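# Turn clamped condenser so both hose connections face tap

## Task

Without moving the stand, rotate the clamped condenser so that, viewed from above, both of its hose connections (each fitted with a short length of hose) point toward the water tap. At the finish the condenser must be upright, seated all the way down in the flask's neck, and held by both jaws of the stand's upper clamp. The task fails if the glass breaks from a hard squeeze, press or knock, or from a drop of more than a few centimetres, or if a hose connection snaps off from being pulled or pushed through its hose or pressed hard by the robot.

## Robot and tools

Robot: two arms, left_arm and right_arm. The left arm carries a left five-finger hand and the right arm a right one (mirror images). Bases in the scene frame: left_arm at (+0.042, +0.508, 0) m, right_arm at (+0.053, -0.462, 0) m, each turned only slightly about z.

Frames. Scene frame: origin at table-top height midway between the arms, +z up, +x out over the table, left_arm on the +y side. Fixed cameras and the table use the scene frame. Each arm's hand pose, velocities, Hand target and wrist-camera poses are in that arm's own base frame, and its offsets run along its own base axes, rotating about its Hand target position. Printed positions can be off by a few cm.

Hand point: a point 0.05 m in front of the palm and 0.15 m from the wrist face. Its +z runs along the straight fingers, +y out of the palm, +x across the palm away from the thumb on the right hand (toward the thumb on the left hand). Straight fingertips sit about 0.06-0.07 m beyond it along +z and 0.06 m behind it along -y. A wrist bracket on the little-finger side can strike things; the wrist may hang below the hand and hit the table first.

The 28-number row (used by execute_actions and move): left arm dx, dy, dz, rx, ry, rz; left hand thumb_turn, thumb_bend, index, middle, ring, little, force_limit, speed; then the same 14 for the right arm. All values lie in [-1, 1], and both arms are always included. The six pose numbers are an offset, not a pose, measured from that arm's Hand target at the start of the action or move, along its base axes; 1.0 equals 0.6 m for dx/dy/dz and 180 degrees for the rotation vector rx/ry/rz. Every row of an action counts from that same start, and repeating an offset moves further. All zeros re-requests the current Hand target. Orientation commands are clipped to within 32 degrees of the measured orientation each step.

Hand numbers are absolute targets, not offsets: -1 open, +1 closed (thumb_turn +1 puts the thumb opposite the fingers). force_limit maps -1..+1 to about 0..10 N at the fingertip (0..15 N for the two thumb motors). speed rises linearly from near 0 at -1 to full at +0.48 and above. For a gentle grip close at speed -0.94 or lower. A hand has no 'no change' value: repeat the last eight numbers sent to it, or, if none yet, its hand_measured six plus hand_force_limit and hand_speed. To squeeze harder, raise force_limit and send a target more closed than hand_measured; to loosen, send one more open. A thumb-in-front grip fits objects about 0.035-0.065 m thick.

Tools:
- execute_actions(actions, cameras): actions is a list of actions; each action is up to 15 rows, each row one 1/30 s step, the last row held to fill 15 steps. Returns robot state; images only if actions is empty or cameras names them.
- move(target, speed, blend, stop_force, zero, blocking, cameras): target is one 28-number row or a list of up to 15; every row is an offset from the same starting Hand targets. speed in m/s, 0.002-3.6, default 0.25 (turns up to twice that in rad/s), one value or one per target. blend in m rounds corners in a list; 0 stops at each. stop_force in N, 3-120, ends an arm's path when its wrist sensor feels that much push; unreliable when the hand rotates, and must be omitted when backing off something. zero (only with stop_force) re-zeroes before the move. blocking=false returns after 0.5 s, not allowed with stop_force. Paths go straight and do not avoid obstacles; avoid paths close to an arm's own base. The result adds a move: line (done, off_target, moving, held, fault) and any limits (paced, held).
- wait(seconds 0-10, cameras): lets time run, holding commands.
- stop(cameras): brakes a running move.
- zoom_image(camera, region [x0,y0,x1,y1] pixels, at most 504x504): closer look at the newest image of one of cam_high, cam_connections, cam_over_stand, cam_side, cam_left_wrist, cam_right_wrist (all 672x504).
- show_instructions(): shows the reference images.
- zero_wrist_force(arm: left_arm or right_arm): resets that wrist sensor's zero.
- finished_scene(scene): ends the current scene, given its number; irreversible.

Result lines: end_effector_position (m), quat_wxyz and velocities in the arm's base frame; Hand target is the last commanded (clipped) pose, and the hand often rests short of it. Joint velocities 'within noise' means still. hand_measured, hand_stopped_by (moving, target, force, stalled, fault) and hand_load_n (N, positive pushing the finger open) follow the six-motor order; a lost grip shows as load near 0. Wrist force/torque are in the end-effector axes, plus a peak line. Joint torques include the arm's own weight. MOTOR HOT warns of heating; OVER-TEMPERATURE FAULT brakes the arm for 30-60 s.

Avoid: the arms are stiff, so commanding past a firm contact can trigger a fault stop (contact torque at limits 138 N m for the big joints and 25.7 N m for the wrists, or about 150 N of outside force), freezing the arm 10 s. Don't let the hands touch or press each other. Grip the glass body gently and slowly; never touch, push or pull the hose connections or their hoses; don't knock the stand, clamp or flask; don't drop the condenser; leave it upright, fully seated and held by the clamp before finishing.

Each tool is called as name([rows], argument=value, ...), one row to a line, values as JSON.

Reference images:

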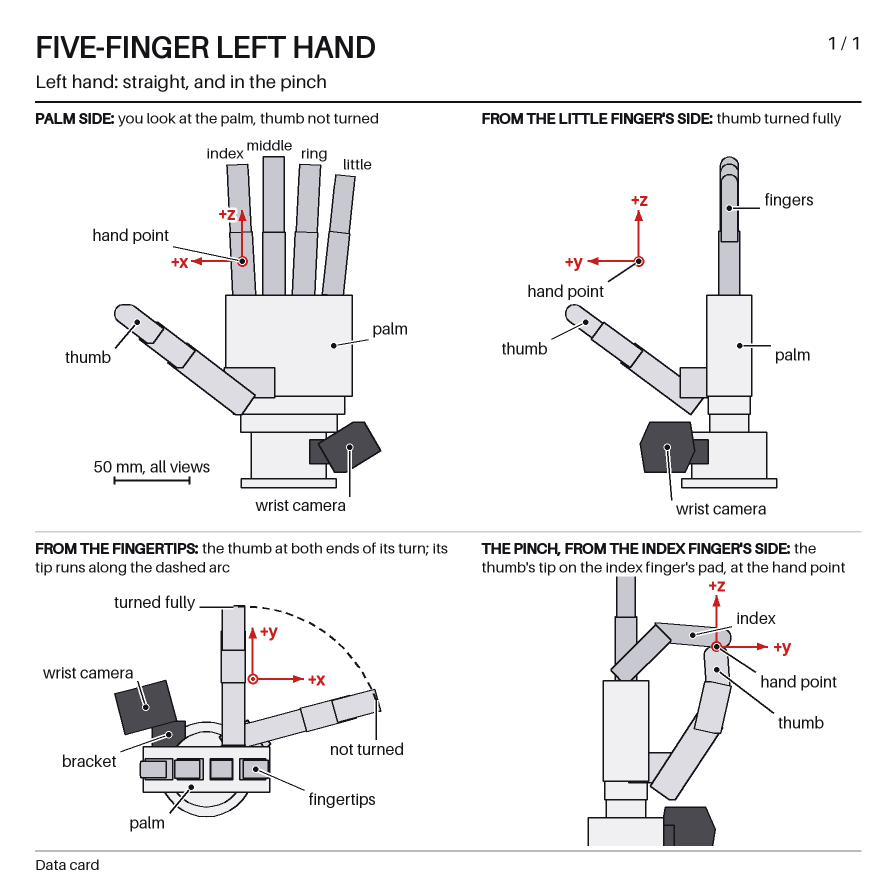

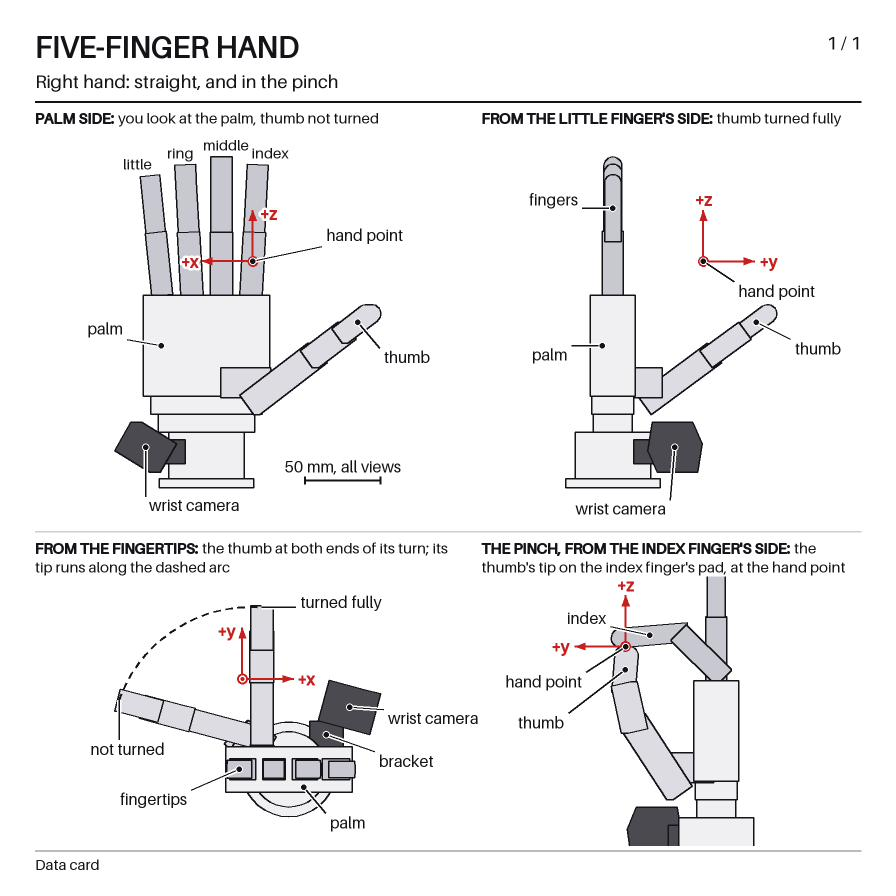

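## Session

execute_actions(actions=[])

zoom_image(camera="cam_connections", region=[180, 60, 500, 380])

zoom_image(camera="cam_over_stand", region=[100, 150, 400, 450])

zoom_image(camera="cam_side", region=[180, 60, 430, 460])

Scene clock: 0.00 s.
left_arm: end_effector_position=(-0.0291, -0.7007, +0.1546) hand_measured=(-1.000, -1.000, -1.000, -1.000, -1.000, -1.000) hand_load_n=(+0.0, +0.0, +0.0, +0.0, +0.0, +0.0) hand_stopped_by=(target, target, target, target, target, target) hand_force_limit=0.00 hand_speed=-0.80 end_effector_quat_wxyz=(+0.176, +0.845, -0.472, -0.177) | right_arm: end_effector_position=(+0.4738, -0.4346, +0.1626) hand_measured=(-1.000, -1.000, -1.000, -1.000, -1.000, -1.000) hand_load_n=(+0.0, +0.0, +0.0, +0.0, +0.0, +0.0) hand_stopped_by=(target, target, target, target, target, target) hand_force_limit=0.00 hand_speed=-0.80 end_effector_quat_wxyz=(-0.055, +0.011, +0.985, -0.160)
Joint positions: left_arm=[1.975 -2.447 -0.931 1.735 -1.07 1.441] | right_arm=[-0.933 -0.73 0.744 1.361 1.852 -2.51]
Joint velocities: within noise
Joint torques (N m): no reading
Wrist force (N): no reading
Wrist torque (N m): no reading
Wrist force, peak (N): no reading
Hand target: left_arm -0.0291, -0.7007, +0.1546; +0.176, +0.845, -0.472, -0.177 | right_arm +0.4738, -0.4346, +0.1626; -0.055, +0.011, +0.985, -0.160

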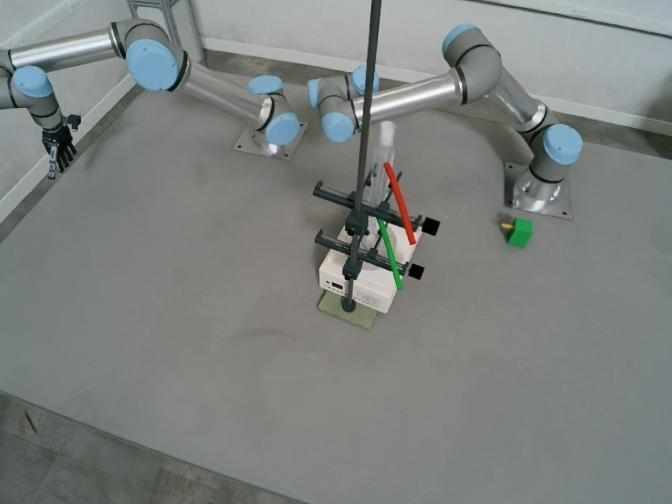

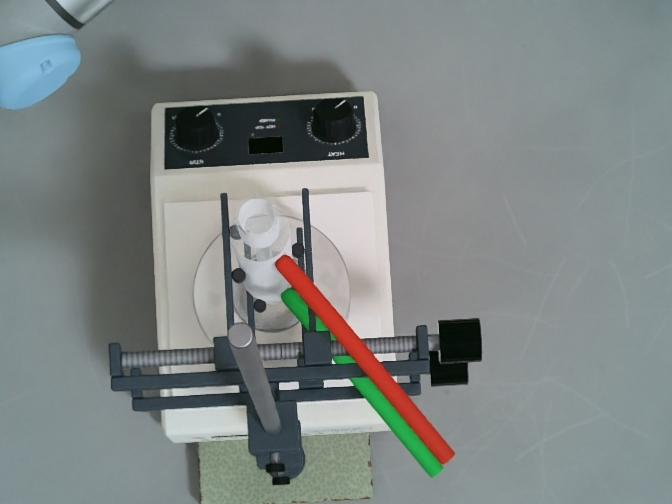

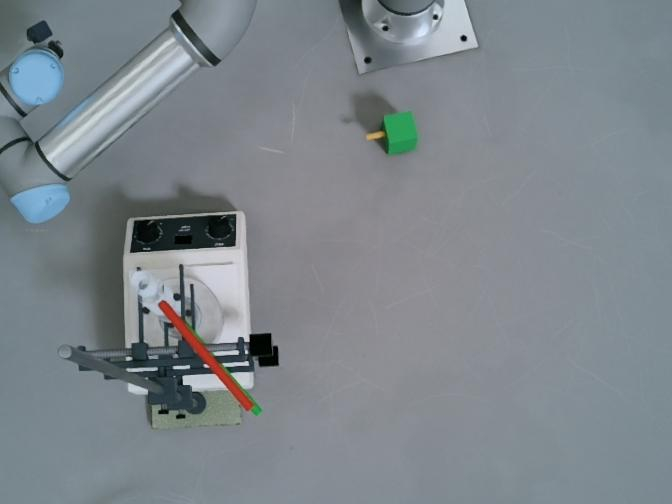

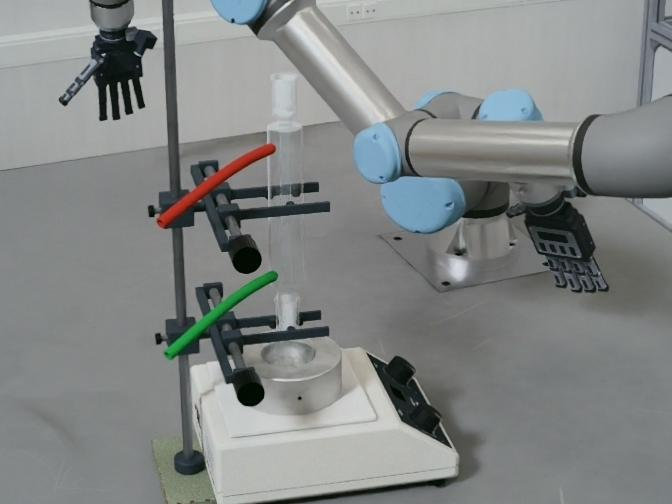

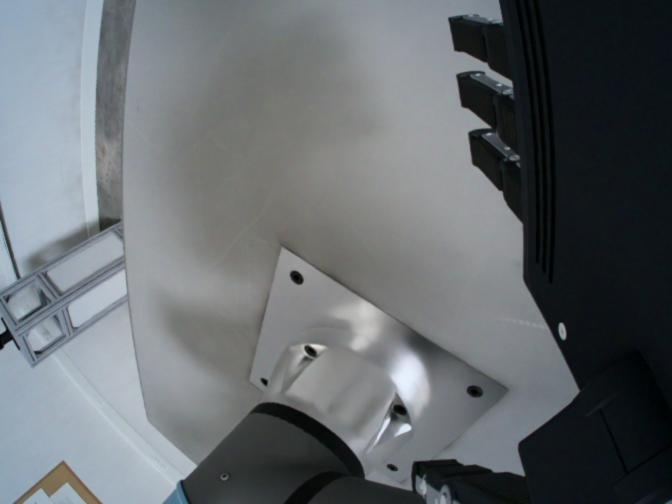

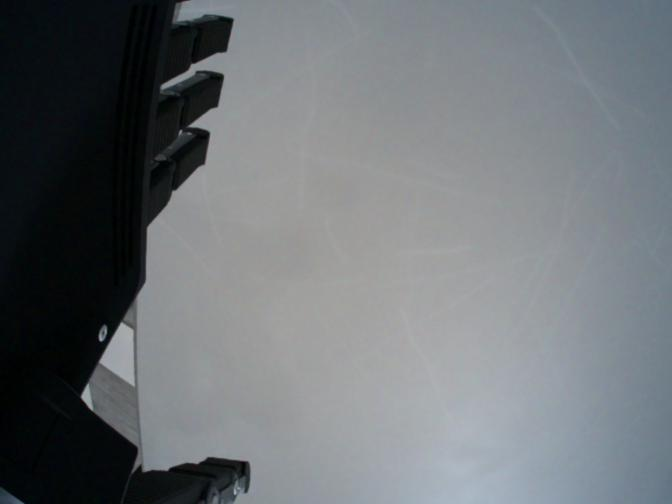

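Scaled by 1.575 from the camera's 672x504 image, which has a finer 960x720 frame.

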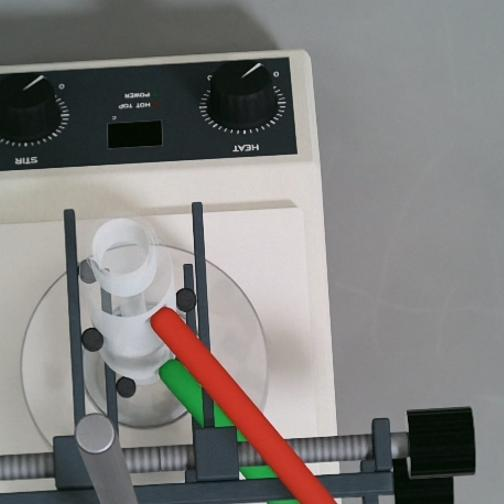

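Scaled by 1.680 from the camera's 672x504 image, which has a finer 960x720 frame.

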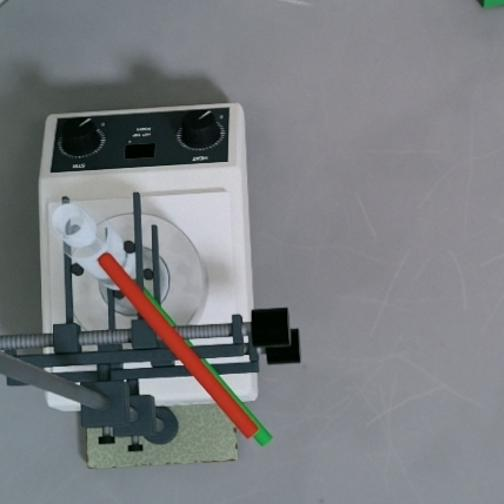

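Scaled by 1.260 from the camera's 672x504 image, which has a finer 960x720 frame.

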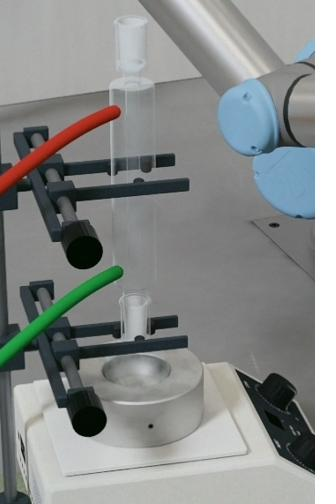

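move([
  [0.082,0.085,0.492,0,0,0,1,-0.9,-0.5,-0.5,-1,-1,0,-0.2,0,0,0,0,0,0,-1,-1,-1,-1,-1,-1,0,-0.8],
  [0.382,0.334,0.659,-0.248,-0.11,-0.024,1,-0.9,-0.5,-0.5,-1,-1,0,-0.2,0,0,0,0,0,0,-1,-1,-1,-1,-1,-1,0,-0.8],
  [0.515,0.468,0.675,-0.496,-0.22,-0.048,1,-0.9,-0.5,-0.5,-1,-1,0,-0.2,0,0,0,0,0,0,-1,-1,-1,-1,-1,-1,0,-0.8],
], speed=0.3, blend=0.04, cameras=["cam_high"])

zoom_image(camera="cam_high", region=[200, 0, 600, 350])

Scene clock: 313.73 s.
left_arm: end_effector_position=(+0.2798, -0.4209, +0.5595) hand_measured=(+1.000, -0.900, -0.500, -0.500, -1.000, -1.000) hand_load_n=(-0.5, +0.0, +0.0, +0.0, +0.0, +0.0) hand_stopped_by=(target, target, target, target, target, target) hand_force_limit=0.00 hand_speed=-0.20 end_effector_quat_wxyz=(+0.531, +0.468, -0.528, +0.469) | right_arm: end_effector_position=(+0.4738, -0.4346, +0.1626) hand_measured=(-1.000, -1.000, -1.000, -1.000, -1.000, -1.000) hand_load_n=(+0.0, +0.0, +0.0, +0.0, +0.0, +0.0) hand_stopped_by=(target, target, target, target, target, target) hand_force_limit=0.00 hand_speed=-0.80 end_effector_quat_wxyz=(-0.055, +0.011, +0.985, -0.160)
Joint positions: left_arm=[3.019 -1.807 -1.449 1.719 0.004 3.106] | right_arm=[-0.933 -0.73 0.744 1.361 1.852 -2.51]
Joint torques (N m): left_arm=[6.84 24.14 29 -0.9 2.9 -2.05] | right_arm=[-1.51 -51.73 -16.39 2.05 0.46 0.01]
Wrist force (N): left_arm=[3.6 -2.1 -0.2] | right_arm=[0.2 0.1 0.4]
Wrist torque (N m): left_arm=[0.13 -0.53 -0.16] | right_arm=[-0.01 -0.05 0.03]
Wrist force, peak (N): left_arm=[3.9 -2.3 -0.7] | right_arm=[0.4 -0.1 0.5]
Hand target: left_arm +0.2799, -0.4199, +0.5596; +0.541, +0.456, -0.541, +0.454 | right_arm +0.4738, -0.4346, +0.1626; -0.055, +0.011, +0.985, -0.160
Off the commanded pose: left_arm 0.001 m, 3 deg | right_arm 0.000 m, 0 deg.
move: off_target (left_arm)
Images, in order (width x height): cam_high 672x504.

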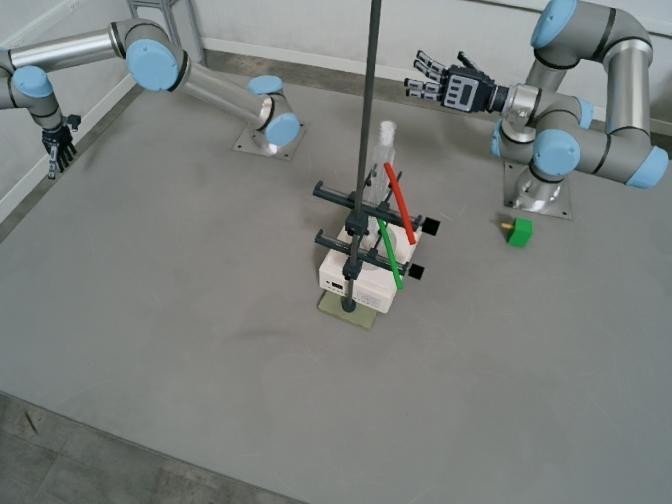

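Scaled by 1.260 from the camera's 672x504 image, which has a finer 960x720 frame.

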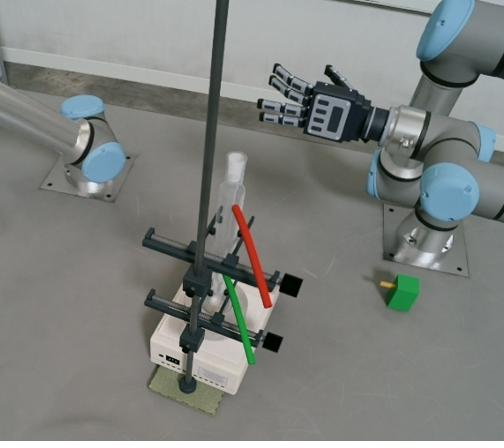

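move([
  [0.2,0.2,0,-0.0317,-0.0307,0.1892,1,-0.9,-0.5,-0.5,-1,-1,0,-0.2,-0.15,0.12,0.25,0,0,0,-1,-1,-1,-1,-1,-1,0,-0.8],
  [0.367,0.367,-0.1,-0.0634,-0.0614,0.3784,1,-0.9,-0.5,-0.5,-1,-1,0,-0.2,-0.29,0.217,0.417,0,0,0,-1,-1,-1,-1,-1,-1,0,-0.8],
], speed=0.25, blend=0.04, cameras=["cam_high"])

Scene clock: 337.97 s.
left_arm: end_effector_position=(+0.5001, -0.1997, +0.4996) hand_measured=(+1.000, -0.900, -0.500, -0.500, -1.000, -1.000) hand_load_n=(+0.0, +0.0, +0.5, +0.0, +0.0, +0.0) hand_stopped_by=(target, target, target, target, target, target) hand_force_limit=0.00 hand_speed=-0.20 end_effector_quat_wxyz=(+0.183, +0.584, -0.196, +0.766) | right_arm: end_effector_position=(+0.2998, -0.3045, +0.4128) hand_measured=(-1.000, -1.000, -1.000, -1.000, -1.000, -1.000) hand_load_n=(+0.0, +0.0, +0.0, +0.5, +0.0, +0.0) hand_stopped_by=(target, target, target, target, target, target) hand_force_limit=0.00 hand_speed=-0.80 end_effector_quat_wxyz=(-0.055, +0.011, +0.985, -0.160)
Joint positions: left_arm=[3.49 -1.691 -2.183 1.116 0.701 4.502] | right_arm=[-1.09 -1.307 0.992 1.649 1.818 -2.669]
Joint torques (N m): left_arm=[-7.11 12.9 4.19 1.61 1.68 2.21] | right_arm=[-9.74 -37.99 -24.84 3.86 -1.05 -1.42]
Wrist force (N): left_arm=[3.8 -2.3 0.2] | right_arm=[0.3 0.2 0.3]
Wrist torque (N m): left_arm=[0.16 -0.60 -0.26] | right_arm=[0.02 -0.08 0.10]
Wrist force, peak (N): left_arm=[4.0 -2.8 0.0] | right_arm=[-0.6 -0.1 1.0]
Hand target: left_arm +0.5001, -0.1997, +0.4996; +0.183, +0.584, -0.196, +0.766 | right_arm +0.2998, -0.3044, +0.4128; -0.055, +0.011, +0.985, -0.160
Off the commanded pose: left_arm 0.000 m, 0 deg | right_arm 0.000 m, 0 deg.
move: done
Images, in order (width x height): cam_high 672x504.

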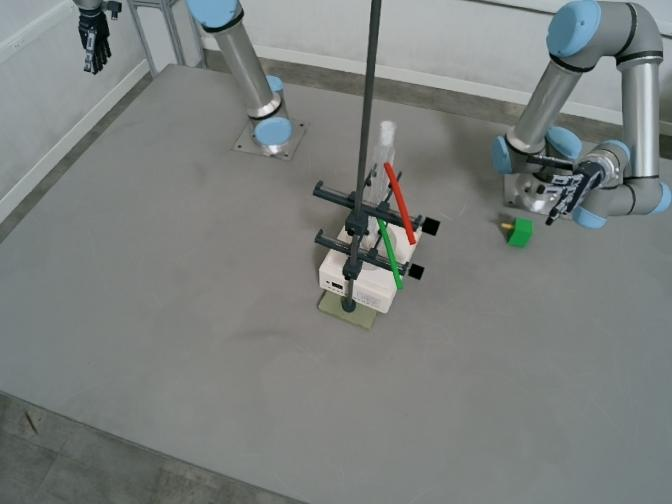

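move([
  [0.1965,0.036,-0.201,0,0,0,1,-0.9,-0.5,-0.5,-1,-1,0,-0.2,0,0,0,0,0,0,-1,-1,-1,-1,-1,-1,0,-0.8],
  [0.1483,-0.2035,-0.201,0,0,0,1,-0.9,-0.5,-0.5,-1,-1,0,-0.2,0,0,0,0,0,0,-1,-1,-1,-1,-1,-1,0,-0.8],
], speed=[0.2,0.15], blend=[0.02,0], cameras=["cam_connections","cam_left_wrist","cam_side"])

Scene clock: 355.60 s.
left_arm: end_effector_position=(+0.5891, -0.3217, +0.3789) hand_measured=(+1.000, -0.900, -0.500, -0.500, -1.000, -1.000) hand_load_n=(+0.0, +0.0, +0.0, +0.0, +0.0, +0.0) hand_stopped_by=(target, target, target, target, target, target) hand_force_limit=0.00 hand_speed=-0.20 end_effector_quat_wxyz=(+0.183, +0.584, -0.196, +0.766) | right_arm: end_effector_position=(+0.2998, -0.3044, +0.4128) hand_measured=(-1.000, -1.000, -1.000, -1.000, -1.000, -1.000) hand_load_n=(+0.0, +0.0, +0.0, +0.0, +0.0, +0.0) hand_stopped_by=(target, target, target, target, target, target) hand_force_limit=0.00 hand_speed=-0.80 end_effector_quat_wxyz=(-0.055, +0.011, +0.985, -0.160)
Joint positions: left_arm=[3.118 -2.14 -1.967 1.246 1.053 4.659] | right_arm=[-1.09 -1.307 0.992 1.649 1.818 -2.669]
Joint torques (N m): left_arm=[-6.82 26.54 23.24 -0.87 1.58 2.09] | right_arm=[-8.85 -38.24 -24.53 3.83 -1.1 -1.65]
Wrist force (N): left_arm=[3.8 -2.3 0.3] | right_arm=[0.1 0.0 0.6]
Wrist torque (N m): left_arm=[0.15 -0.60 -0.27] | right_arm=[-0.02 -0.06 0.08]
Wrist force, peak (N): left_arm=[4.7 -1.5 -0.2] | right_arm=[-0.1 0.3 1.0]
Hand target: left_arm +0.5891, -0.3218, +0.3790; +0.183, +0.584, -0.196, +0.766 | right_arm +0.2998, -0.3044, +0.4128; -0.055, +0.011, +0.985, -0.160
Off the commanded pose: left_arm 0.000 m, 0 deg | right_arm 0.000 m, 0 deg.
move: done
Images, in order (width x height): cam_connections 672x504, cam_side 672x504, cam_left_wrist 672x504.

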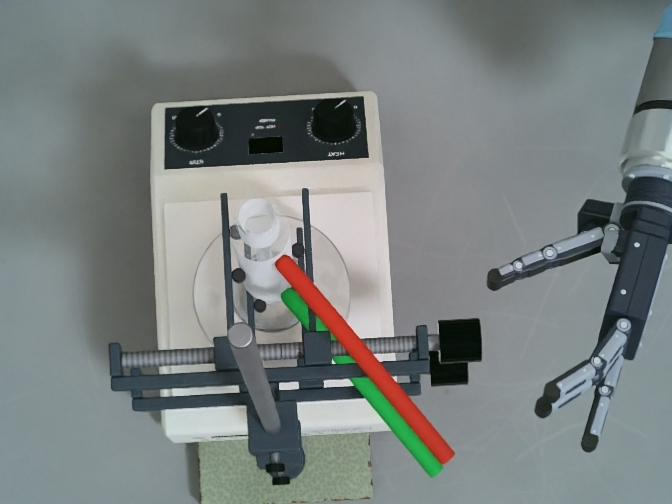

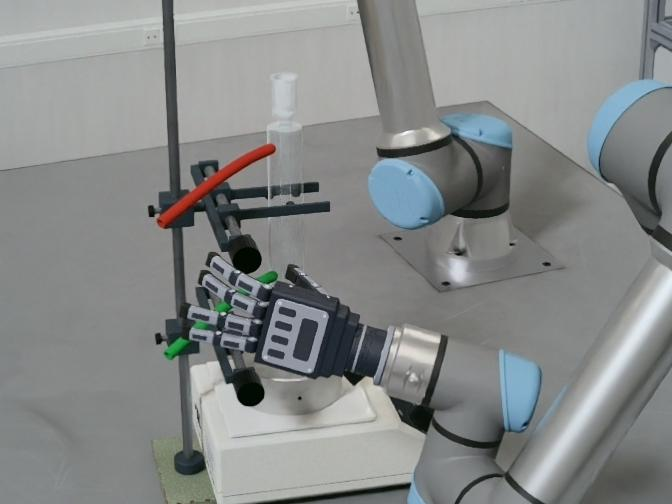

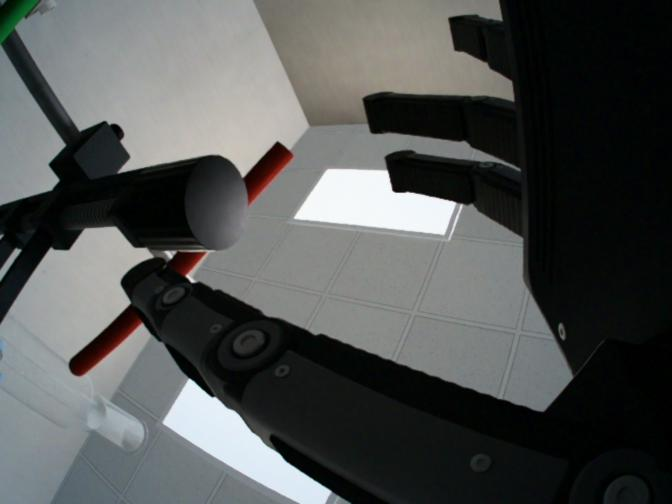

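move(target=[-0.019,-0.0817,0,0,0,0,1,-0.9,-0.5,-0.5,-1,-1,0,-0.2,0,0,0,0,0,0,-1,-1,-1,-1,-1,-1,0,-0.8], speed=0.08, cameras=["cam_connections","cam_left_wrist"])

Scene clock: 369.57 s.
left_arm: end_effector_position=(+0.5777, -0.3707, +0.3789) hand_measured=(+1.000, -0.900, -0.500, -0.500, -1.000, -1.000) hand_load_n=(-0.5, +0.0, +0.0, +0.0, +0.0, +0.0) hand_stopped_by=(target, target, target, target, target, target) hand_force_limit=0.00 hand_speed=-0.20 end_effector_quat_wxyz=(+0.183, +0.584, -0.196, +0.766) | right_arm: end_effector_position=(+0.2998, -0.3044, +0.4128) hand_measured=(-1.000, -1.000, -1.000, -1.000, -1.000, -1.000) hand_load_n=(+0.0, +0.0, +0.0, +0.0, +0.0, +0.0) hand_stopped_by=(target, target, target, target, target, target) hand_force_limit=0.00 hand_speed=-0.80 end_effector_quat_wxyz=(-0.055, +0.011, +0.985, -0.160)
Joint positions: left_arm=[3.002 -2.15 -1.947 1.221 1.165 4.694] | right_arm=[-1.09 -1.307 0.992 1.649 1.818 -2.669]
Joint torques (N m): left_arm=[-6.64 26.1 23.32 -0.73 1.52 2.08] | right_arm=[-8.66 -37.24 -23.74 3.78 -1.02 -1.49]
Wrist force (N): left_arm=[3.6 -2.3 0.2] | right_arm=[0.2 0.1 0.7]
Wrist torque (N m): left_arm=[0.16 -0.57 -0.28] | right_arm=[-0.01 -0.07 0.09]
Wrist force, peak (N): left_arm=[3.9 -2.8 0.1] | right_arm=[-0.1 0.0 0.9]
Hand target: left_arm +0.5777, -0.3708, +0.3790; +0.183, +0.584, -0.196, +0.766 | right_arm +0.2998, -0.3044, +0.4128; -0.055, +0.011, +0.985, -0.160
Off the commanded pose: left_arm 0.000 m, 0 deg | right_arm 0.000 m, 0 deg.
move: done
Images, in order (width x height): cam_connections 672x504, cam_left_wrist 672x504.

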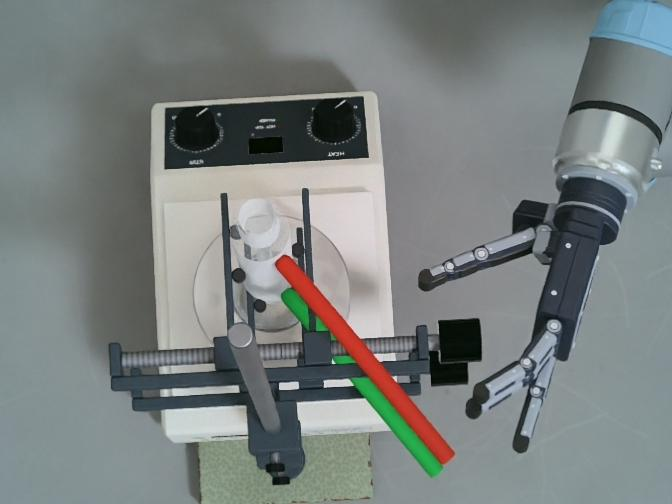

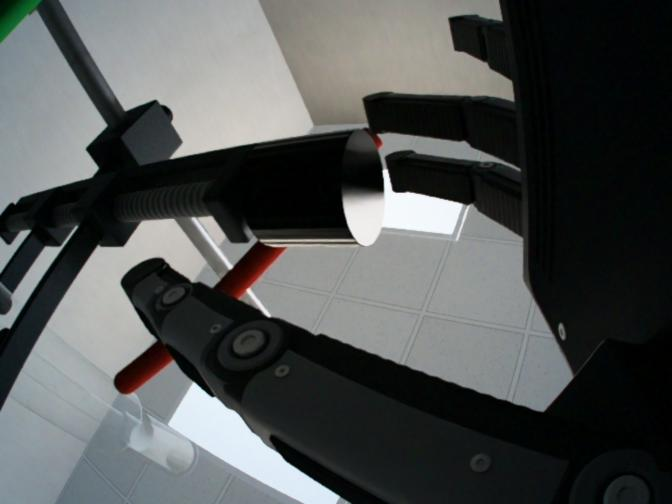

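move([
  [0,0,-0.0058,0,0,0,1,-0.9,0.2,0.2,-1,-1,-0.2,-0.8,0,0,0,0,0,0,-1,-1,-1,-1,-1,-1,0,-0.8],
  [0,0,-0.0058,0,0,0,1,0.3,0.2,0.2,-1,-1,0.1,-0.7,0,0,0,0,0,0,-1,-1,-1,-1,-1,-1,0,-0.8],
], speed=0.05, cameras=["cam_left_wrist","cam_connections"])

zoom_image(camera="cam_connections", region=[200, 180, 320, 300])

Scene clock: 388.77 s.
left_arm: end_effector_position=(+0.5777, -0.3708, +0.3755) hand_measured=(+1.000, -0.280, -0.114, -0.116, -1.000, -1.000) hand_load_n=(+0.0, +10.5, +5.5, +10.5, +0.0, +0.0) hand_stopped_by=(target, force, force, force, target, target) hand_force_limit=0.10 hand_speed=-0.70 end_effector_quat_wxyz=(+0.183, +0.584, -0.196, +0.766) | right_arm: end_effector_position=(+0.2998, -0.3044, +0.4128) hand_measured=(-1.000, -1.000, -1.000, -1.000, -1.000, -1.000) hand_load_n=(+0.0, +0.0, +0.0, +0.0, +0.0, +0.0) hand_stopped_by=(target, target, target, target, target, target) hand_force_limit=0.00 hand_speed=-0.80 end_effector_quat_wxyz=(-0.055, +0.011, +0.985, -0.160)
Joint positions: left_arm=[3.002 -2.158 -1.948 1.229 1.165 4.694] | right_arm=[-1.09 -1.307 0.992 1.649 1.818 -2.669]
Joint torques (N m): left_arm=[-7.56 27.42 -1.27 2.54 -1.64 0.42] | right_arm=[-8 -36 -23.95 3.73 -1.21 -1.51]
Wrist force (N): left_arm=[5.2 -3.3 10.4] | right_arm=[0.1 0.2 0.7]
Wrist torque (N m): left_arm=[0.02 -0.46 -0.22] | right_arm=[0.00 -0.05 0.09]
Wrist force, peak (N): left_arm=[5.9 -4.0 16.9] | right_arm=[0.2 0.2 1.0]
Hand target: left_arm +0.5777, -0.3708, +0.3755; +0.183, +0.584, -0.196, +0.766 | right_arm +0.2998, -0.3044, +0.4128; -0.055, +0.011, +0.985, -0.160
Off the commanded pose: left_arm 0.000 m, 0 deg | right_arm 0.000 m, 0 deg.
move: done
Images, in order (width x height): cam_connections 672x504, cam_left_wrist 672x504.

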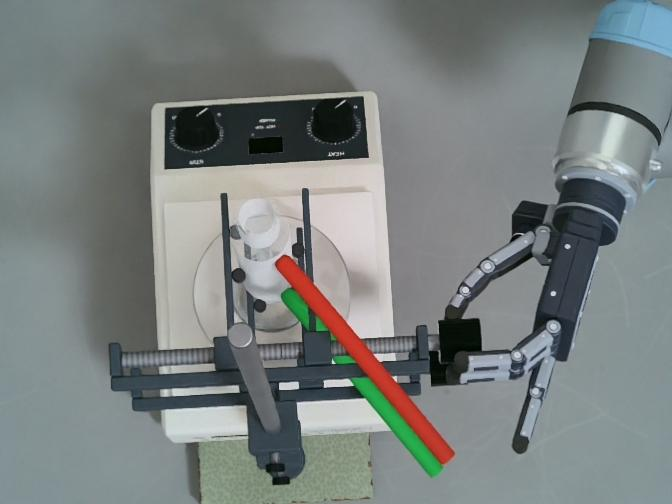

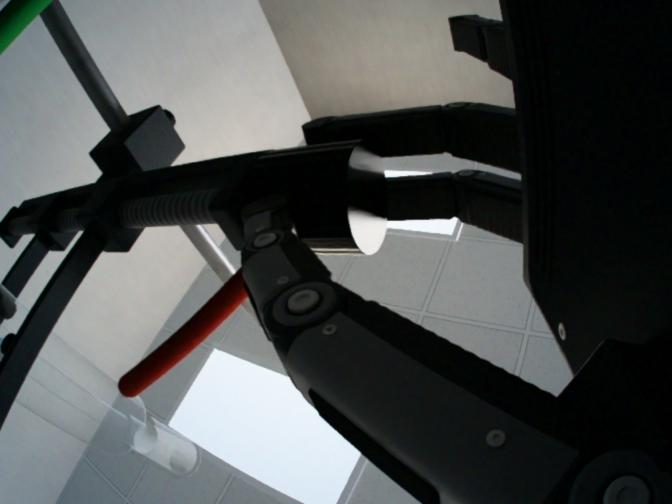

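Scaled by 4.200 from the camera's 672x504 image, which has a finer 960x720 frame.

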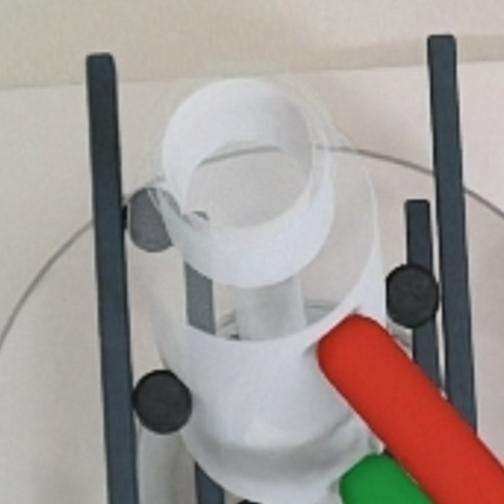

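move([
  [0.0077,-0.0015,0.004,0.0274,0.1361,0,1,0.3,0.2,0.2,-1,-1,0.1,-0.7,0,0,0,0,0,0,-1,-1,-1,-1,-1,-1,0,-0.8],
  [0.0162,-0.0033,0.0045,0.0547,0.2722,0,1,0.3,0.2,0.2,-1,-1,0.1,-0.7,0,0,0,0,0,0,-1,-1,-1,-1,-1,-1,0,-0.8],
  [0.0242,-0.0049,0.001,0.0821,0.4083,0,1,0.3,0.2,0.2,-1,-1,0.1,-0.7,0,0,0,0,0,0,-1,-1,-1,-1,-1,-1,0,-0.8],
  [0.0299,-0.006,-0.0053,0.1094,0.5444,0,1,0.3,0.2,0.2,-1,-1,0.1,-0.7,0,0,0,0,0,0,-1,-1,-1,-1,-1,-1,0,-0.8],
], speed=0.25, blend=0.003, cameras=["cam_connections"])

zoom_image(camera="cam_connections", region=[200, 180, 320, 300])

Scene clock: 423.97 s.
left_arm: end_effector_position=(+0.5956, -0.3744, +0.3723) hand_measured=(+1.000, -0.284, -0.114, -0.114, -1.000, -1.000) hand_load_n=(-14.5, +31.5, +0.0, +0.0, +0.0, +0.0) hand_stopped_by=(target, force, force, force, target, target) hand_force_limit=0.10 hand_speed=-0.70 end_effector_quat_wxyz=(+0.177, +0.978, -0.104, +0.025) | right_arm: end_effector_position=(+0.2998, -0.3044, +0.4128) hand_measured=(-1.000, -1.000, -1.000, -1.000, -1.000, -1.000) hand_load_n=(+0.0, +0.0, +0.0, +0.0, +0.0, +0.0) hand_stopped_by=(target, target, target, target, target, target) hand_force_limit=0.00 hand_speed=-0.80 end_effector_quat_wxyz=(-0.055, +0.011, +0.985, -0.160)
Joint positions: left_arm=[2.986 -1.837 -1.295 -1.51 1.219 4.755] | right_arm=[-1.09 -1.307 0.992 1.649 1.818 -2.669]
Joint torques (N m): left_arm=[-4.48 6.64 24.61 -0.06 4.58 1.07] | right_arm=[-9.06 -37.62 -23.62 3.67 -1.09 -1.49]
Wrist force (N): left_arm=[-10.3 9.9 -26.2] | right_arm=[0.4 0.1 0.7]
Wrist torque (N m): left_arm=[0.08 -0.26 -0.10] | right_arm=[-0.01 -0.09 0.09]
Wrist force, peak (N): left_arm=[-10.4 10.0 -26.4] | right_arm=[0.5 0.1 1.0]
Hand target: left_arm +0.5956, -0.3744, +0.3723; +0.177, +0.978, -0.104, +0.025 | right_arm +0.2998, -0.3044, +0.4128; -0.055, +0.011, +0.985, -0.160
Off the commanded pose: left_arm 0.000 m, 0 deg | right_arm 0.000 m, 0 deg.
move: done
Images, in order (width x height): cam_connections 672x504.

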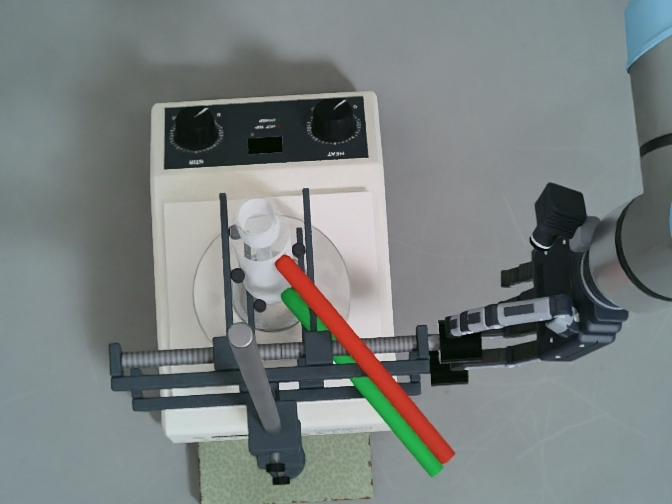

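Scaled by 4.200 from the camera's 672x504 image, which has a finer 960x720 frame.

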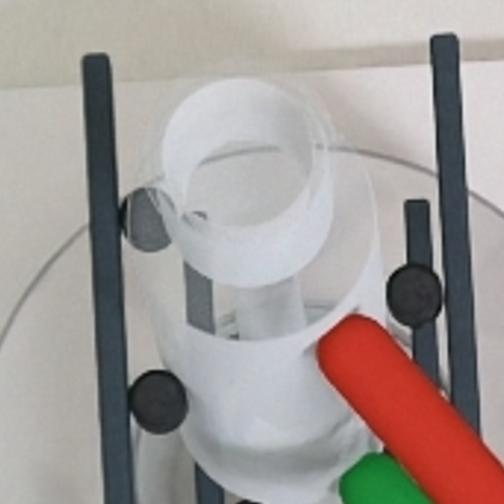

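move([
  [0,0,0,0,0,0,1,-0.9,-0.5,-0.5,-1,-1,0,-0.2,0,0,0,0,0,0,-1,-1,-1,-1,-1,-1,0,-0.8],
  [0.0148,0.0735,0,0,0,0,1,-0.9,-0.5,-0.5,-1,-1,0,-0.2,0,0,0,0,0,0,-1,-1,-1,-1,-1,-1,0,-0.8],
  [0.0043,0.0743,0.0092,-0.0547,-0.2722,0,1,-0.9,-0.5,-0.5,-1,-1,0,-0.2,0,0,0,0,0,0,-1,-1,-1,-1,-1,-1,0,-0.8],
  [-0.0117,0.0775,0.0063,-0.1094,-0.5444,0,1,-0.9,-0.5,-0.5,-1,-1,0,-0.2,0,0,0,0,0,0,-1,-1,-1,-1,-1,-1,0,-0.8],
  [-0.0265,0.004,0.0063,-0.1094,-0.5444,0,1,-0.9,-0.5,-0.5,-1,-1,0,-0.2,0,0,0,0,0,0,-1,-1,-1,-1,-1,-1,0,-0.8],
], speed=[0.1,0.1,0.35,0.35,0.1], blend=[0,0.005,0.005,0,0])

move([
  [0,0,0,0,0,0,1,-0.9,0.2,0.2,-1,-1,-0.2,-0.8,0,0,0,0,0,0,-1,-1,-1,-1,-1,-1,0,-0.8],
  [0,0,0,0,0,0,1,0.3,0.2,0.2,-1,-1,0.1,-0.7,0,0,0,0,0,0,-1,-1,-1,-1,-1,-1,0,-0.8],
], cameras=["cam_left_wrist"])

Scene clock: 483.00 s.
left_arm: end_effector_position=(+0.5797, -0.3719, +0.3761) hand_measured=(+1.000, -0.900, -0.500, -0.500, -1.000, -1.000) hand_load_n=(+0.0, +0.0, +0.0, +0.0, +0.0, +0.0) hand_stopped_by=(target, target, target, target, target, target) hand_force_limit=0.00 hand_speed=-0.20 end_effector_quat_wxyz=(+0.183, +0.584, -0.196, +0.766) | right_arm: end_effector_position=(+0.2998, -0.3044, +0.4128) hand_measured=(-1.000, -1.000, -1.000, -1.000, -1.000, -1.000) hand_load_n=(+0.0, +0.0, +0.0, +0.0, +0.0, +0.0) hand_stopped_by=(target, target, target, target, target, target) hand_force_limit=0.00 hand_speed=-0.80 end_effector_quat_wxyz=(-0.055, +0.011, +0.985, -0.160)
Joint positions: left_arm=[3 -2.16 -1.941 1.224 1.167 4.694] | right_arm=[-1.09 -1.307 0.992 1.649 1.818 -2.669]
Joint torques (N m): left_arm=[-4.64 27.82 22.83 -0.87 1.49 2.06] | right_arm=[-8.7 -36.89 -23.45 3.44 -1.04 -1.66]
Wrist force (N): left_arm=[4.3 -2.4 0.3] | right_arm=[0.2 0.1 0.7]
Wrist torque (N m): left_arm=[0.13 -0.67 -0.23] | right_arm=[-0.02 -0.07 0.09]
Wrist force, peak (N): left_arm=[-10.4 10.2 -26.6] | right_arm=[0.2 0.3 0.9]
Hand target: left_arm +0.5797, -0.3720, +0.3761; +0.183, +0.584, -0.196, +0.766 | right_arm +0.2998, -0.3044, +0.4128; -0.055, +0.011, +0.985, -0.160
Off the commanded pose: left_arm 0.000 m, 0 deg | right_arm 0.000 m, 0 deg.
move: done

Scene clock: 485.60 s.
left_arm: end_effector_position=(+0.5797, -0.3720, +0.3761) hand_measured=(+1.000, -0.350, -0.078, -0.078, -1.000, -1.000) hand_load_n=(+0.0, +8.0, +4.5, +10.5, +0.0, +0.0) hand_stopped_by=(target, force, force, force, target, target) hand_force_limit=0.10 hand_speed=-0.70 end_effector_quat_wxyz=(+0.183, +0.584, -0.196, +0.766) | right_arm: end_effector_position=(+0.2998, -0.3044, +0.4128) hand_measured=(-1.000, -1.000, -1.000, -1.000, -1.000, -1.000) hand_load_n=(+0.0, +0.0, +0.0, +0.0, +0.0, +0.5) hand_stopped_by=(target, target, target, target, target, target) hand_force_limit=0.00 hand_speed=-0.80 end_effector_quat_wxyz=(-0.055, +0.011, +0.985, -0.160)
Joint positions: left_arm=[3 -2.16 -1.94 1.224 1.167 4.694] | right_arm=[-1.09 -1.307 0.992 1.649 1.818 -2.669]
Joint torques (N m): left_arm=[-6.89 28.04 0.75 2.8 -1.88 2.27] | right_arm=[-9.07 -35.33 -22.61 3.47 -1.02 -1.48]
Wrist force (N): left_arm=[4.2 -2.8 8.6] | right_arm=[0.3 0.3 0.7]
Wrist torque (N m): left_arm=[0.15 -0.56 -0.22] | right_arm=[0.02 -0.08 0.10]
Wrist force, peak (N): left_arm=[5.2 -3.5 13.5] | right_arm=[0.4 0.4 0.8]
Hand target: left_arm +0.5797, -0.3720, +0.3761; +0.183, +0.584, -0.196, +0.766 | right_arm +0.2998, -0.3044, +0.4128; -0.055, +0.011, +0.985, -0.160
Off the commanded pose: left_arm 0.000 m, 0 deg | right_arm 0.000 m, 0 deg.
move: done
Images, in order (width x height): cam_left_wrist 672x504.

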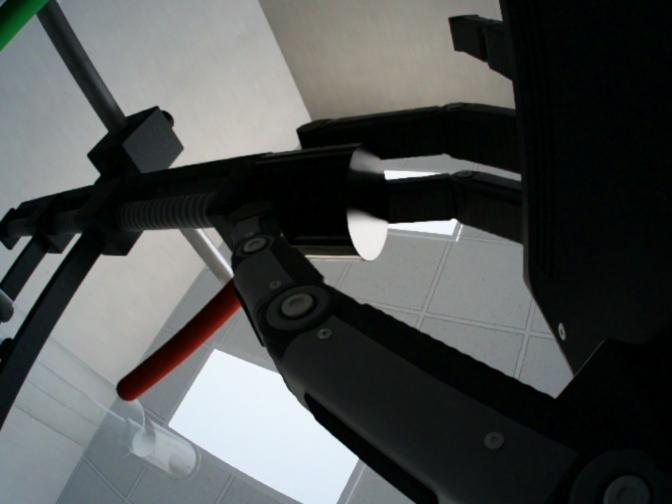

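move([
  [0.0077,-0.0015,0.0032,0.0274,0.1361,0,1,0.3,0.2,0.2,-1,-1,0.1,-0.7,0,0,0,0,0,0,-1,-1,-1,-1,-1,-1,0,-0.8],
  [0.0159,-0.0032,0.0029,0.0547,0.2722,0,1,0.3,0.2,0.2,-1,-1,0.1,-0.7,0,0,0,0,0,0,-1,-1,-1,-1,-1,-1,0,-0.8],
  [0.0233,-0.0047,-0.0011,0.0821,0.4083,0,1,0.3,0.2,0.2,-1,-1,0.1,-0.7,0,0,0,0,0,0,-1,-1,-1,-1,-1,-1,0,-0.8],
  [0.0283,-0.0057,-0.0078,0.1094,0.5444,0,1,0.3,0.2,0.2,-1,-1,0.1,-0.7,0,0,0,0,0,0,-1,-1,-1,-1,-1,-1,0,-0.8],
], speed=0.25, blend=0.003, cameras=["cam_connections"])

zoom_image(camera="cam_connections", region=[200, 180, 320, 300])

Scene clock: 501.07 s.
left_arm: end_effector_position=(+0.5967, -0.3754, +0.3714) hand_measured=(+1.000, -0.352, -0.076, -0.078, -1.000, -1.000) hand_load_n=(-9.0, +18.0, +0.0, +1.0, +0.0, +0.0) hand_stopped_by=(target, force, force, force, target, target) hand_force_limit=0.10 hand_speed=-0.70 end_effector_quat_wxyz=(+0.177, +0.978, -0.104, +0.025) | right_arm: end_effector_position=(+0.2998, -0.3044, +0.4128) hand_measured=(-1.000, -1.000, -1.000, -1.000, -1.000, -1.000) hand_load_n=(+0.0, +0.0, +0.0, +0.0, +0.0, +0.0) hand_stopped_by=(target, target, target, target, target, target) hand_force_limit=0.00 hand_speed=-0.80 end_effector_quat_wxyz=(-0.055, +0.011, +0.985, -0.160)
Joint positions: left_arm=[2.984 -1.84 -1.293 -1.508 1.219 4.754] | right_arm=[-1.09 -1.307 0.992 1.649 1.818 -2.669]
Joint torques (N m): left_arm=[-4.45 16.54 28.41 0.31 2.77 1.7] | right_arm=[-9.18 -37 -22.08 3.43 -0.88 -1.48]
Wrist force (N): left_arm=[-4.8 4.9 -13.7] | right_arm=[-0.1 0.3 0.5]
Wrist torque (N m): left_arm=[-0.11 -0.31 0.00] | right_arm=[0.03 -0.02 0.08]
Wrist force, peak (N): left_arm=[11.6 -10.1 20.5] | right_arm=[0.1 0.3 0.9]
Hand target: left_arm +0.5967, -0.3754, +0.3714; +0.177, +0.978, -0.104, +0.025 | right_arm +0.2998, -0.3044, +0.4128; -0.055, +0.011, +0.985, -0.160
Off the commanded pose: left_arm 0.000 m, 0 deg | right_arm 0.000 m, 0 deg.
move: done
Images, in order (width x height): cam_connections 672x504.

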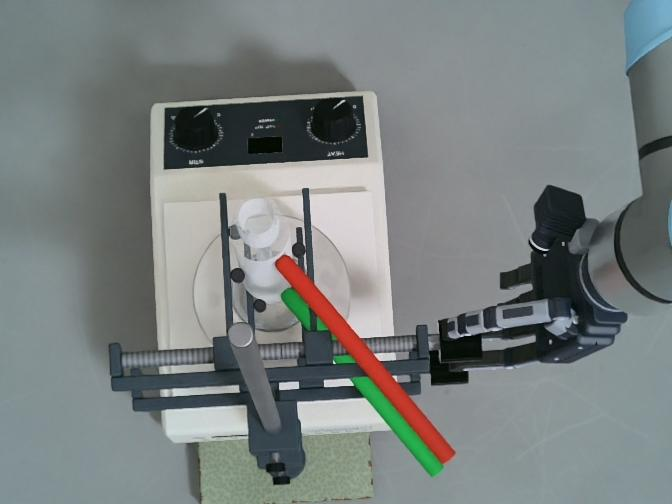

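Scaled by 4.200 from the camera's 672x504 image, which has a finer 960x720 frame.

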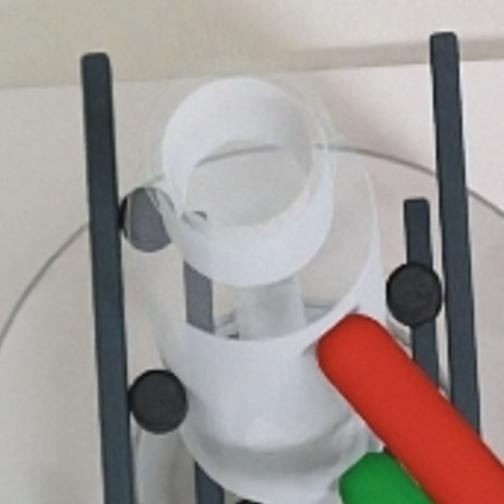

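move([
  [0,0,0,0,0,0,1,-0.9,-0.5,-0.5,-1,-1,0,-0.2,0,0,0,0,0,0,-1,-1,-1,-1,-1,-1,0,-0.8],
  [0.0148,0.0735,0,0,0,0,1,-0.9,-0.5,-0.5,-1,-1,0,-0.2,0,0,0,0,0,0,-1,-1,-1,-1,-1,-1,0,-0.8],
  [0.0025,0.076,0.0123,-0.0547,-0.2722,0,1,-0.9,-0.5,-0.5,-1,-1,0,-0.2,0,0,0,0,0,0,-1,-1,-1,-1,-1,-1,0,-0.8],
  [-0.0135,0.0792,0.0095,-0.1094,-0.5444,0,1,-0.9,-0.5,-0.5,-1,-1,0,-0.2,0,0,0,0,0,0,-1,-1,-1,-1,-1,-1,0,-0.8],
  [-0.0283,0.0057,0.0095,-0.1094,-0.5444,0,1,-0.9,-0.5,-0.5,-1,-1,0,-0.2,0,0,0,0,0,0,-1,-1,-1,-1,-1,-1,0,-0.8],
], speed=[0.1,0.1,0.35,0.35,0.1], blend=[0,0.005,0.005,0,0], cameras=["cam_connections"])

zoom_image(camera="cam_connections", region=[200, 180, 320, 300])

move([
  [0,0,0,0,0,0,1,-0.9,0.2,0.2,-1,-1,0.2,-0.8,0,0,0,0,0,0,-1,-1,-1,-1,-1,-1,0,-0.8],
  [0,0,0,0,0,0,1,0.3,0.2,0.2,-1,-1,0.3,-0.7,0,0,0,0,0,0,-1,-1,-1,-1,-1,-1,0,-0.8],
])

move([
  [0.0077,-0.0015,0.0032,0.0274,0.1361,0,1,0.3,0.2,0.2,-1,-1,0.3,-0.7,0,0,0,0,0,0,-1,-1,-1,-1,-1,-1,0,-0.8],
  [0.0159,-0.0032,0.0029,0.0547,0.2722,0,1,0.3,0.2,0.2,-1,-1,0.3,-0.7,0,0,0,0,0,0,-1,-1,-1,-1,-1,-1,0,-0.8],
], speed=0.2, blend=0.003, cameras=["cam_connections"])

zoom_image(camera="cam_connections", region=[200, 180, 320, 300])

Scene clock: 564.20 s.
left_arm: end_effector_position=(+0.5797, -0.3719, +0.3771) hand_measured=(+1.000, -0.900, -0.500, -0.500, -1.000, -1.000) hand_load_n=(-0.5, +0.0, +0.0, +0.0, +0.0, +0.0) hand_stopped_by=(target, target, target, target, target, target) hand_force_limit=0.00 hand_speed=-0.20 end_effector_quat_wxyz=(+0.183, +0.584, -0.196, +0.766) | right_arm: end_effector_position=(+0.2998, -0.3044, +0.4128) hand_measured=(-1.000, -1.000, -1.000, -1.000, -1.000, -1.000) hand_load_n=(+0.0, +0.0, +0.0, +0.0, +0.0, +0.0) hand_stopped_by=(target, target, target, target, target, target) hand_force_limit=0.00 hand_speed=-0.80 end_effector_quat_wxyz=(-0.055, +0.011, +0.985, -0.160)
Joint positions: left_arm=[3 -2.158 -1.94 1.222 1.167 4.694] | right_arm=[-1.09 -1.307 0.992 1.649 1.818 -2.669]
Joint torques (N m): left_arm=[-7.66 27.71 23.98 -1.08 1.47 1.93] | right_arm=[-9.03 -37.91 -22.02 3.29 -0.98 -1.47]
Wrist force (N): left_arm=[4.7 -2.9 0.4] | right_arm=[0.3 0.3 0.5]
Wrist torque (N m): left_arm=[0.05 -0.72 -0.20] | right_arm=[0.03 -0.08 0.10]
Wrist force, peak (N): left_arm=[-4.8 5.1 -13.9] | right_arm=[0.2 0.3 1.1]
Hand target: left_arm +0.5797, -0.3720, +0.3771; +0.183, +0.584, -0.196, +0.766 | right_arm +0.2998, -0.3044, +0.4128; -0.055, +0.011, +0.985, -0.160
Off the commanded pose: left_arm 0.000 m, 0 deg | right_arm 0.000 m, 0 deg.
move: done
Images, in order (width x height): cam_connections 672x504.

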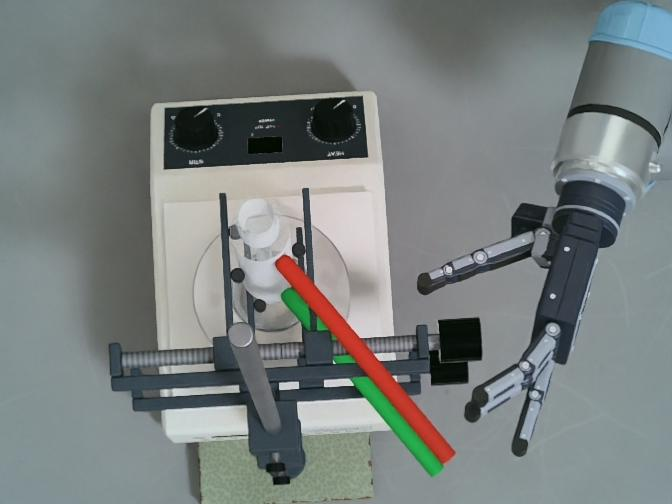

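Scaled by 4.200 from the camera's 672x504 image, which has a finer 960x720 frame.

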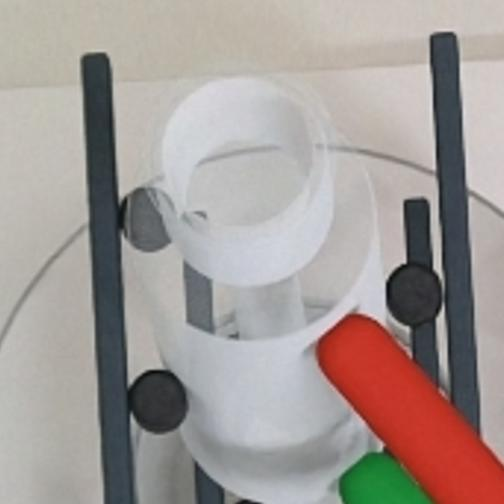

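Scene clock: 566.83 s.
left_arm: end_effector_position=(+0.5797, -0.3720, +0.3771) hand_measured=(+1.000, -0.352, -0.060, -0.078, -1.000, -1.000) hand_load_n=(+0.0, +12.5, +8.0, +8.0, +0.0, +0.0) hand_stopped_by=(target, force, force, force, target, target) hand_force_limit=0.30 hand_speed=-0.70 end_effector_quat_wxyz=(+0.183, +0.584, -0.196, +0.766) | right_arm: end_effector_position=(+0.2998, -0.3044, +0.4128) hand_measured=(-1.000, -1.000, -1.000, -1.000, -1.000, -1.000) hand_load_n=(+0.0, +0.0, +0.0, +0.0, +0.0, +0.0) hand_stopped_by=(target, target, target, target, target, target) hand_force_limit=0.00 hand_speed=-0.80 end_effector_quat_wxyz=(-0.055, +0.011, +0.985, -0.160)
Joint positions: left_arm=[3 -2.158 -1.94 1.222 1.167 4.694] | right_arm=[-1.09 -1.307 0.992 1.649 1.818 -2.669]
Joint torques (N m): left_arm=[-6.18 27.76 2.39 2.57 -1.42 2.08] | right_arm=[-7.89 -37.08 -21.87 3.22 -1.04 -1.42]
Wrist force (N): left_arm=[3.8 -3.5 6.6] | right_arm=[0.5 0.4 0.5]
Wrist torque (N m): left_arm=[0.08 -0.70 -0.19] | right_arm=[0.04 -0.10 0.12]
Wrist force, peak (N): left_arm=[5.3 -4.6 13.3] | right_arm=[0.2 0.5 0.9]
Hand target: left_arm +0.5797, -0.3720, +0.3771; +0.183, +0.584, -0.196, +0.766 | right_arm +0.2998, -0.3044, +0.4128; -0.055, +0.011, +0.985, -0.160
Off the commanded pose: left_arm 0.000 m, 0 deg | right_arm 0.000 m, 0 deg.
move: done

Scene clock: 569.67 s.
left_arm: end_effector_position=(+0.5892, -0.3739, +0.3788) hand_measured=(+1.000, -0.352, -0.060, -0.078, -1.000, -1.000) hand_load_n=(-4.0, +8.5, +6.0, +8.0, +0.0, +0.0) hand_stopped_by=(target, force, force, force, target, target) hand_force_limit=0.30 hand_speed=-0.70 end_effector_quat_wxyz=(+0.199, +0.862, -0.165, +0.436) | right_arm: end_effector_position=(+0.2998, -0.3044, +0.4128) hand_measured=(-1.000, -1.000, -1.000, -1.000, -1.000, -1.000) hand_load_n=(-0.5, +0.0, +0.0, +0.0, +0.0, +0.0) hand_stopped_by=(target, target, target, target, target, target) hand_force_limit=0.00 hand_speed=-0.80 end_effector_quat_wxyz=(-0.055, +0.011, +0.985, -0.160)
Joint positions: left_arm=[2.998 -1.687 -1.956 -0.123 1.177 4.744] | right_arm=[-1.09 -1.307 0.992 1.649 1.818 -2.669]
Joint torques (N m): left_arm=[-12 28.52 29.26 -0.39 0.07 2.61] | right_arm=[-8.21 -37.15 -21.89 3.29 -0.9 -1.47]
Wrist force (N): left_arm=[7.5 -9.1 -6.0] | right_arm=[0.2 0.1 0.9]
Wrist torque (N m): left_arm=[-0.33 -0.49 -0.01] | right_arm=[-0.02 -0.08 0.09]
Wrist force, peak (N): left_arm=[14.6 -4.3 21.8] | right_arm=[0.5 0.0 1.0]
Hand target: left_arm +0.5893, -0.3739, +0.3788; +0.199, +0.862, -0.165, +0.436 | right_arm +0.2998, -0.3044, +0.4128; -0.055, +0.011, +0.985, -0.160
Off the commanded pose: left_arm 0.000 m, 0 deg | right_arm 0.000 m, 0 deg.
move: done
Images, in order (width x height): cam_connections 672x504.

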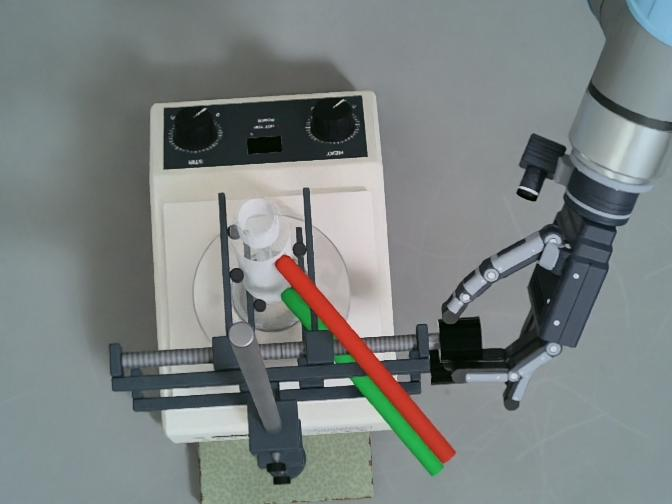

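Scaled by 4.200 from the camera's 672x504 image, which has a finer 960x720 frame.

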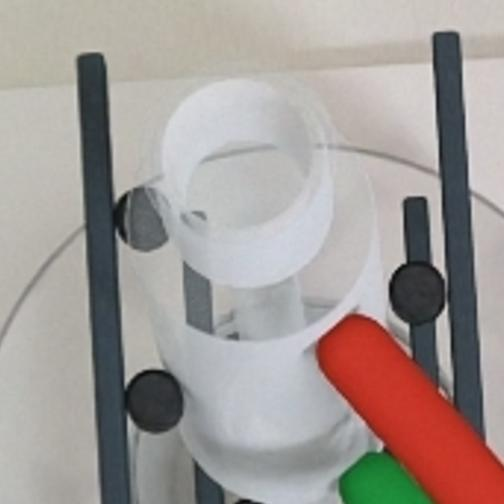

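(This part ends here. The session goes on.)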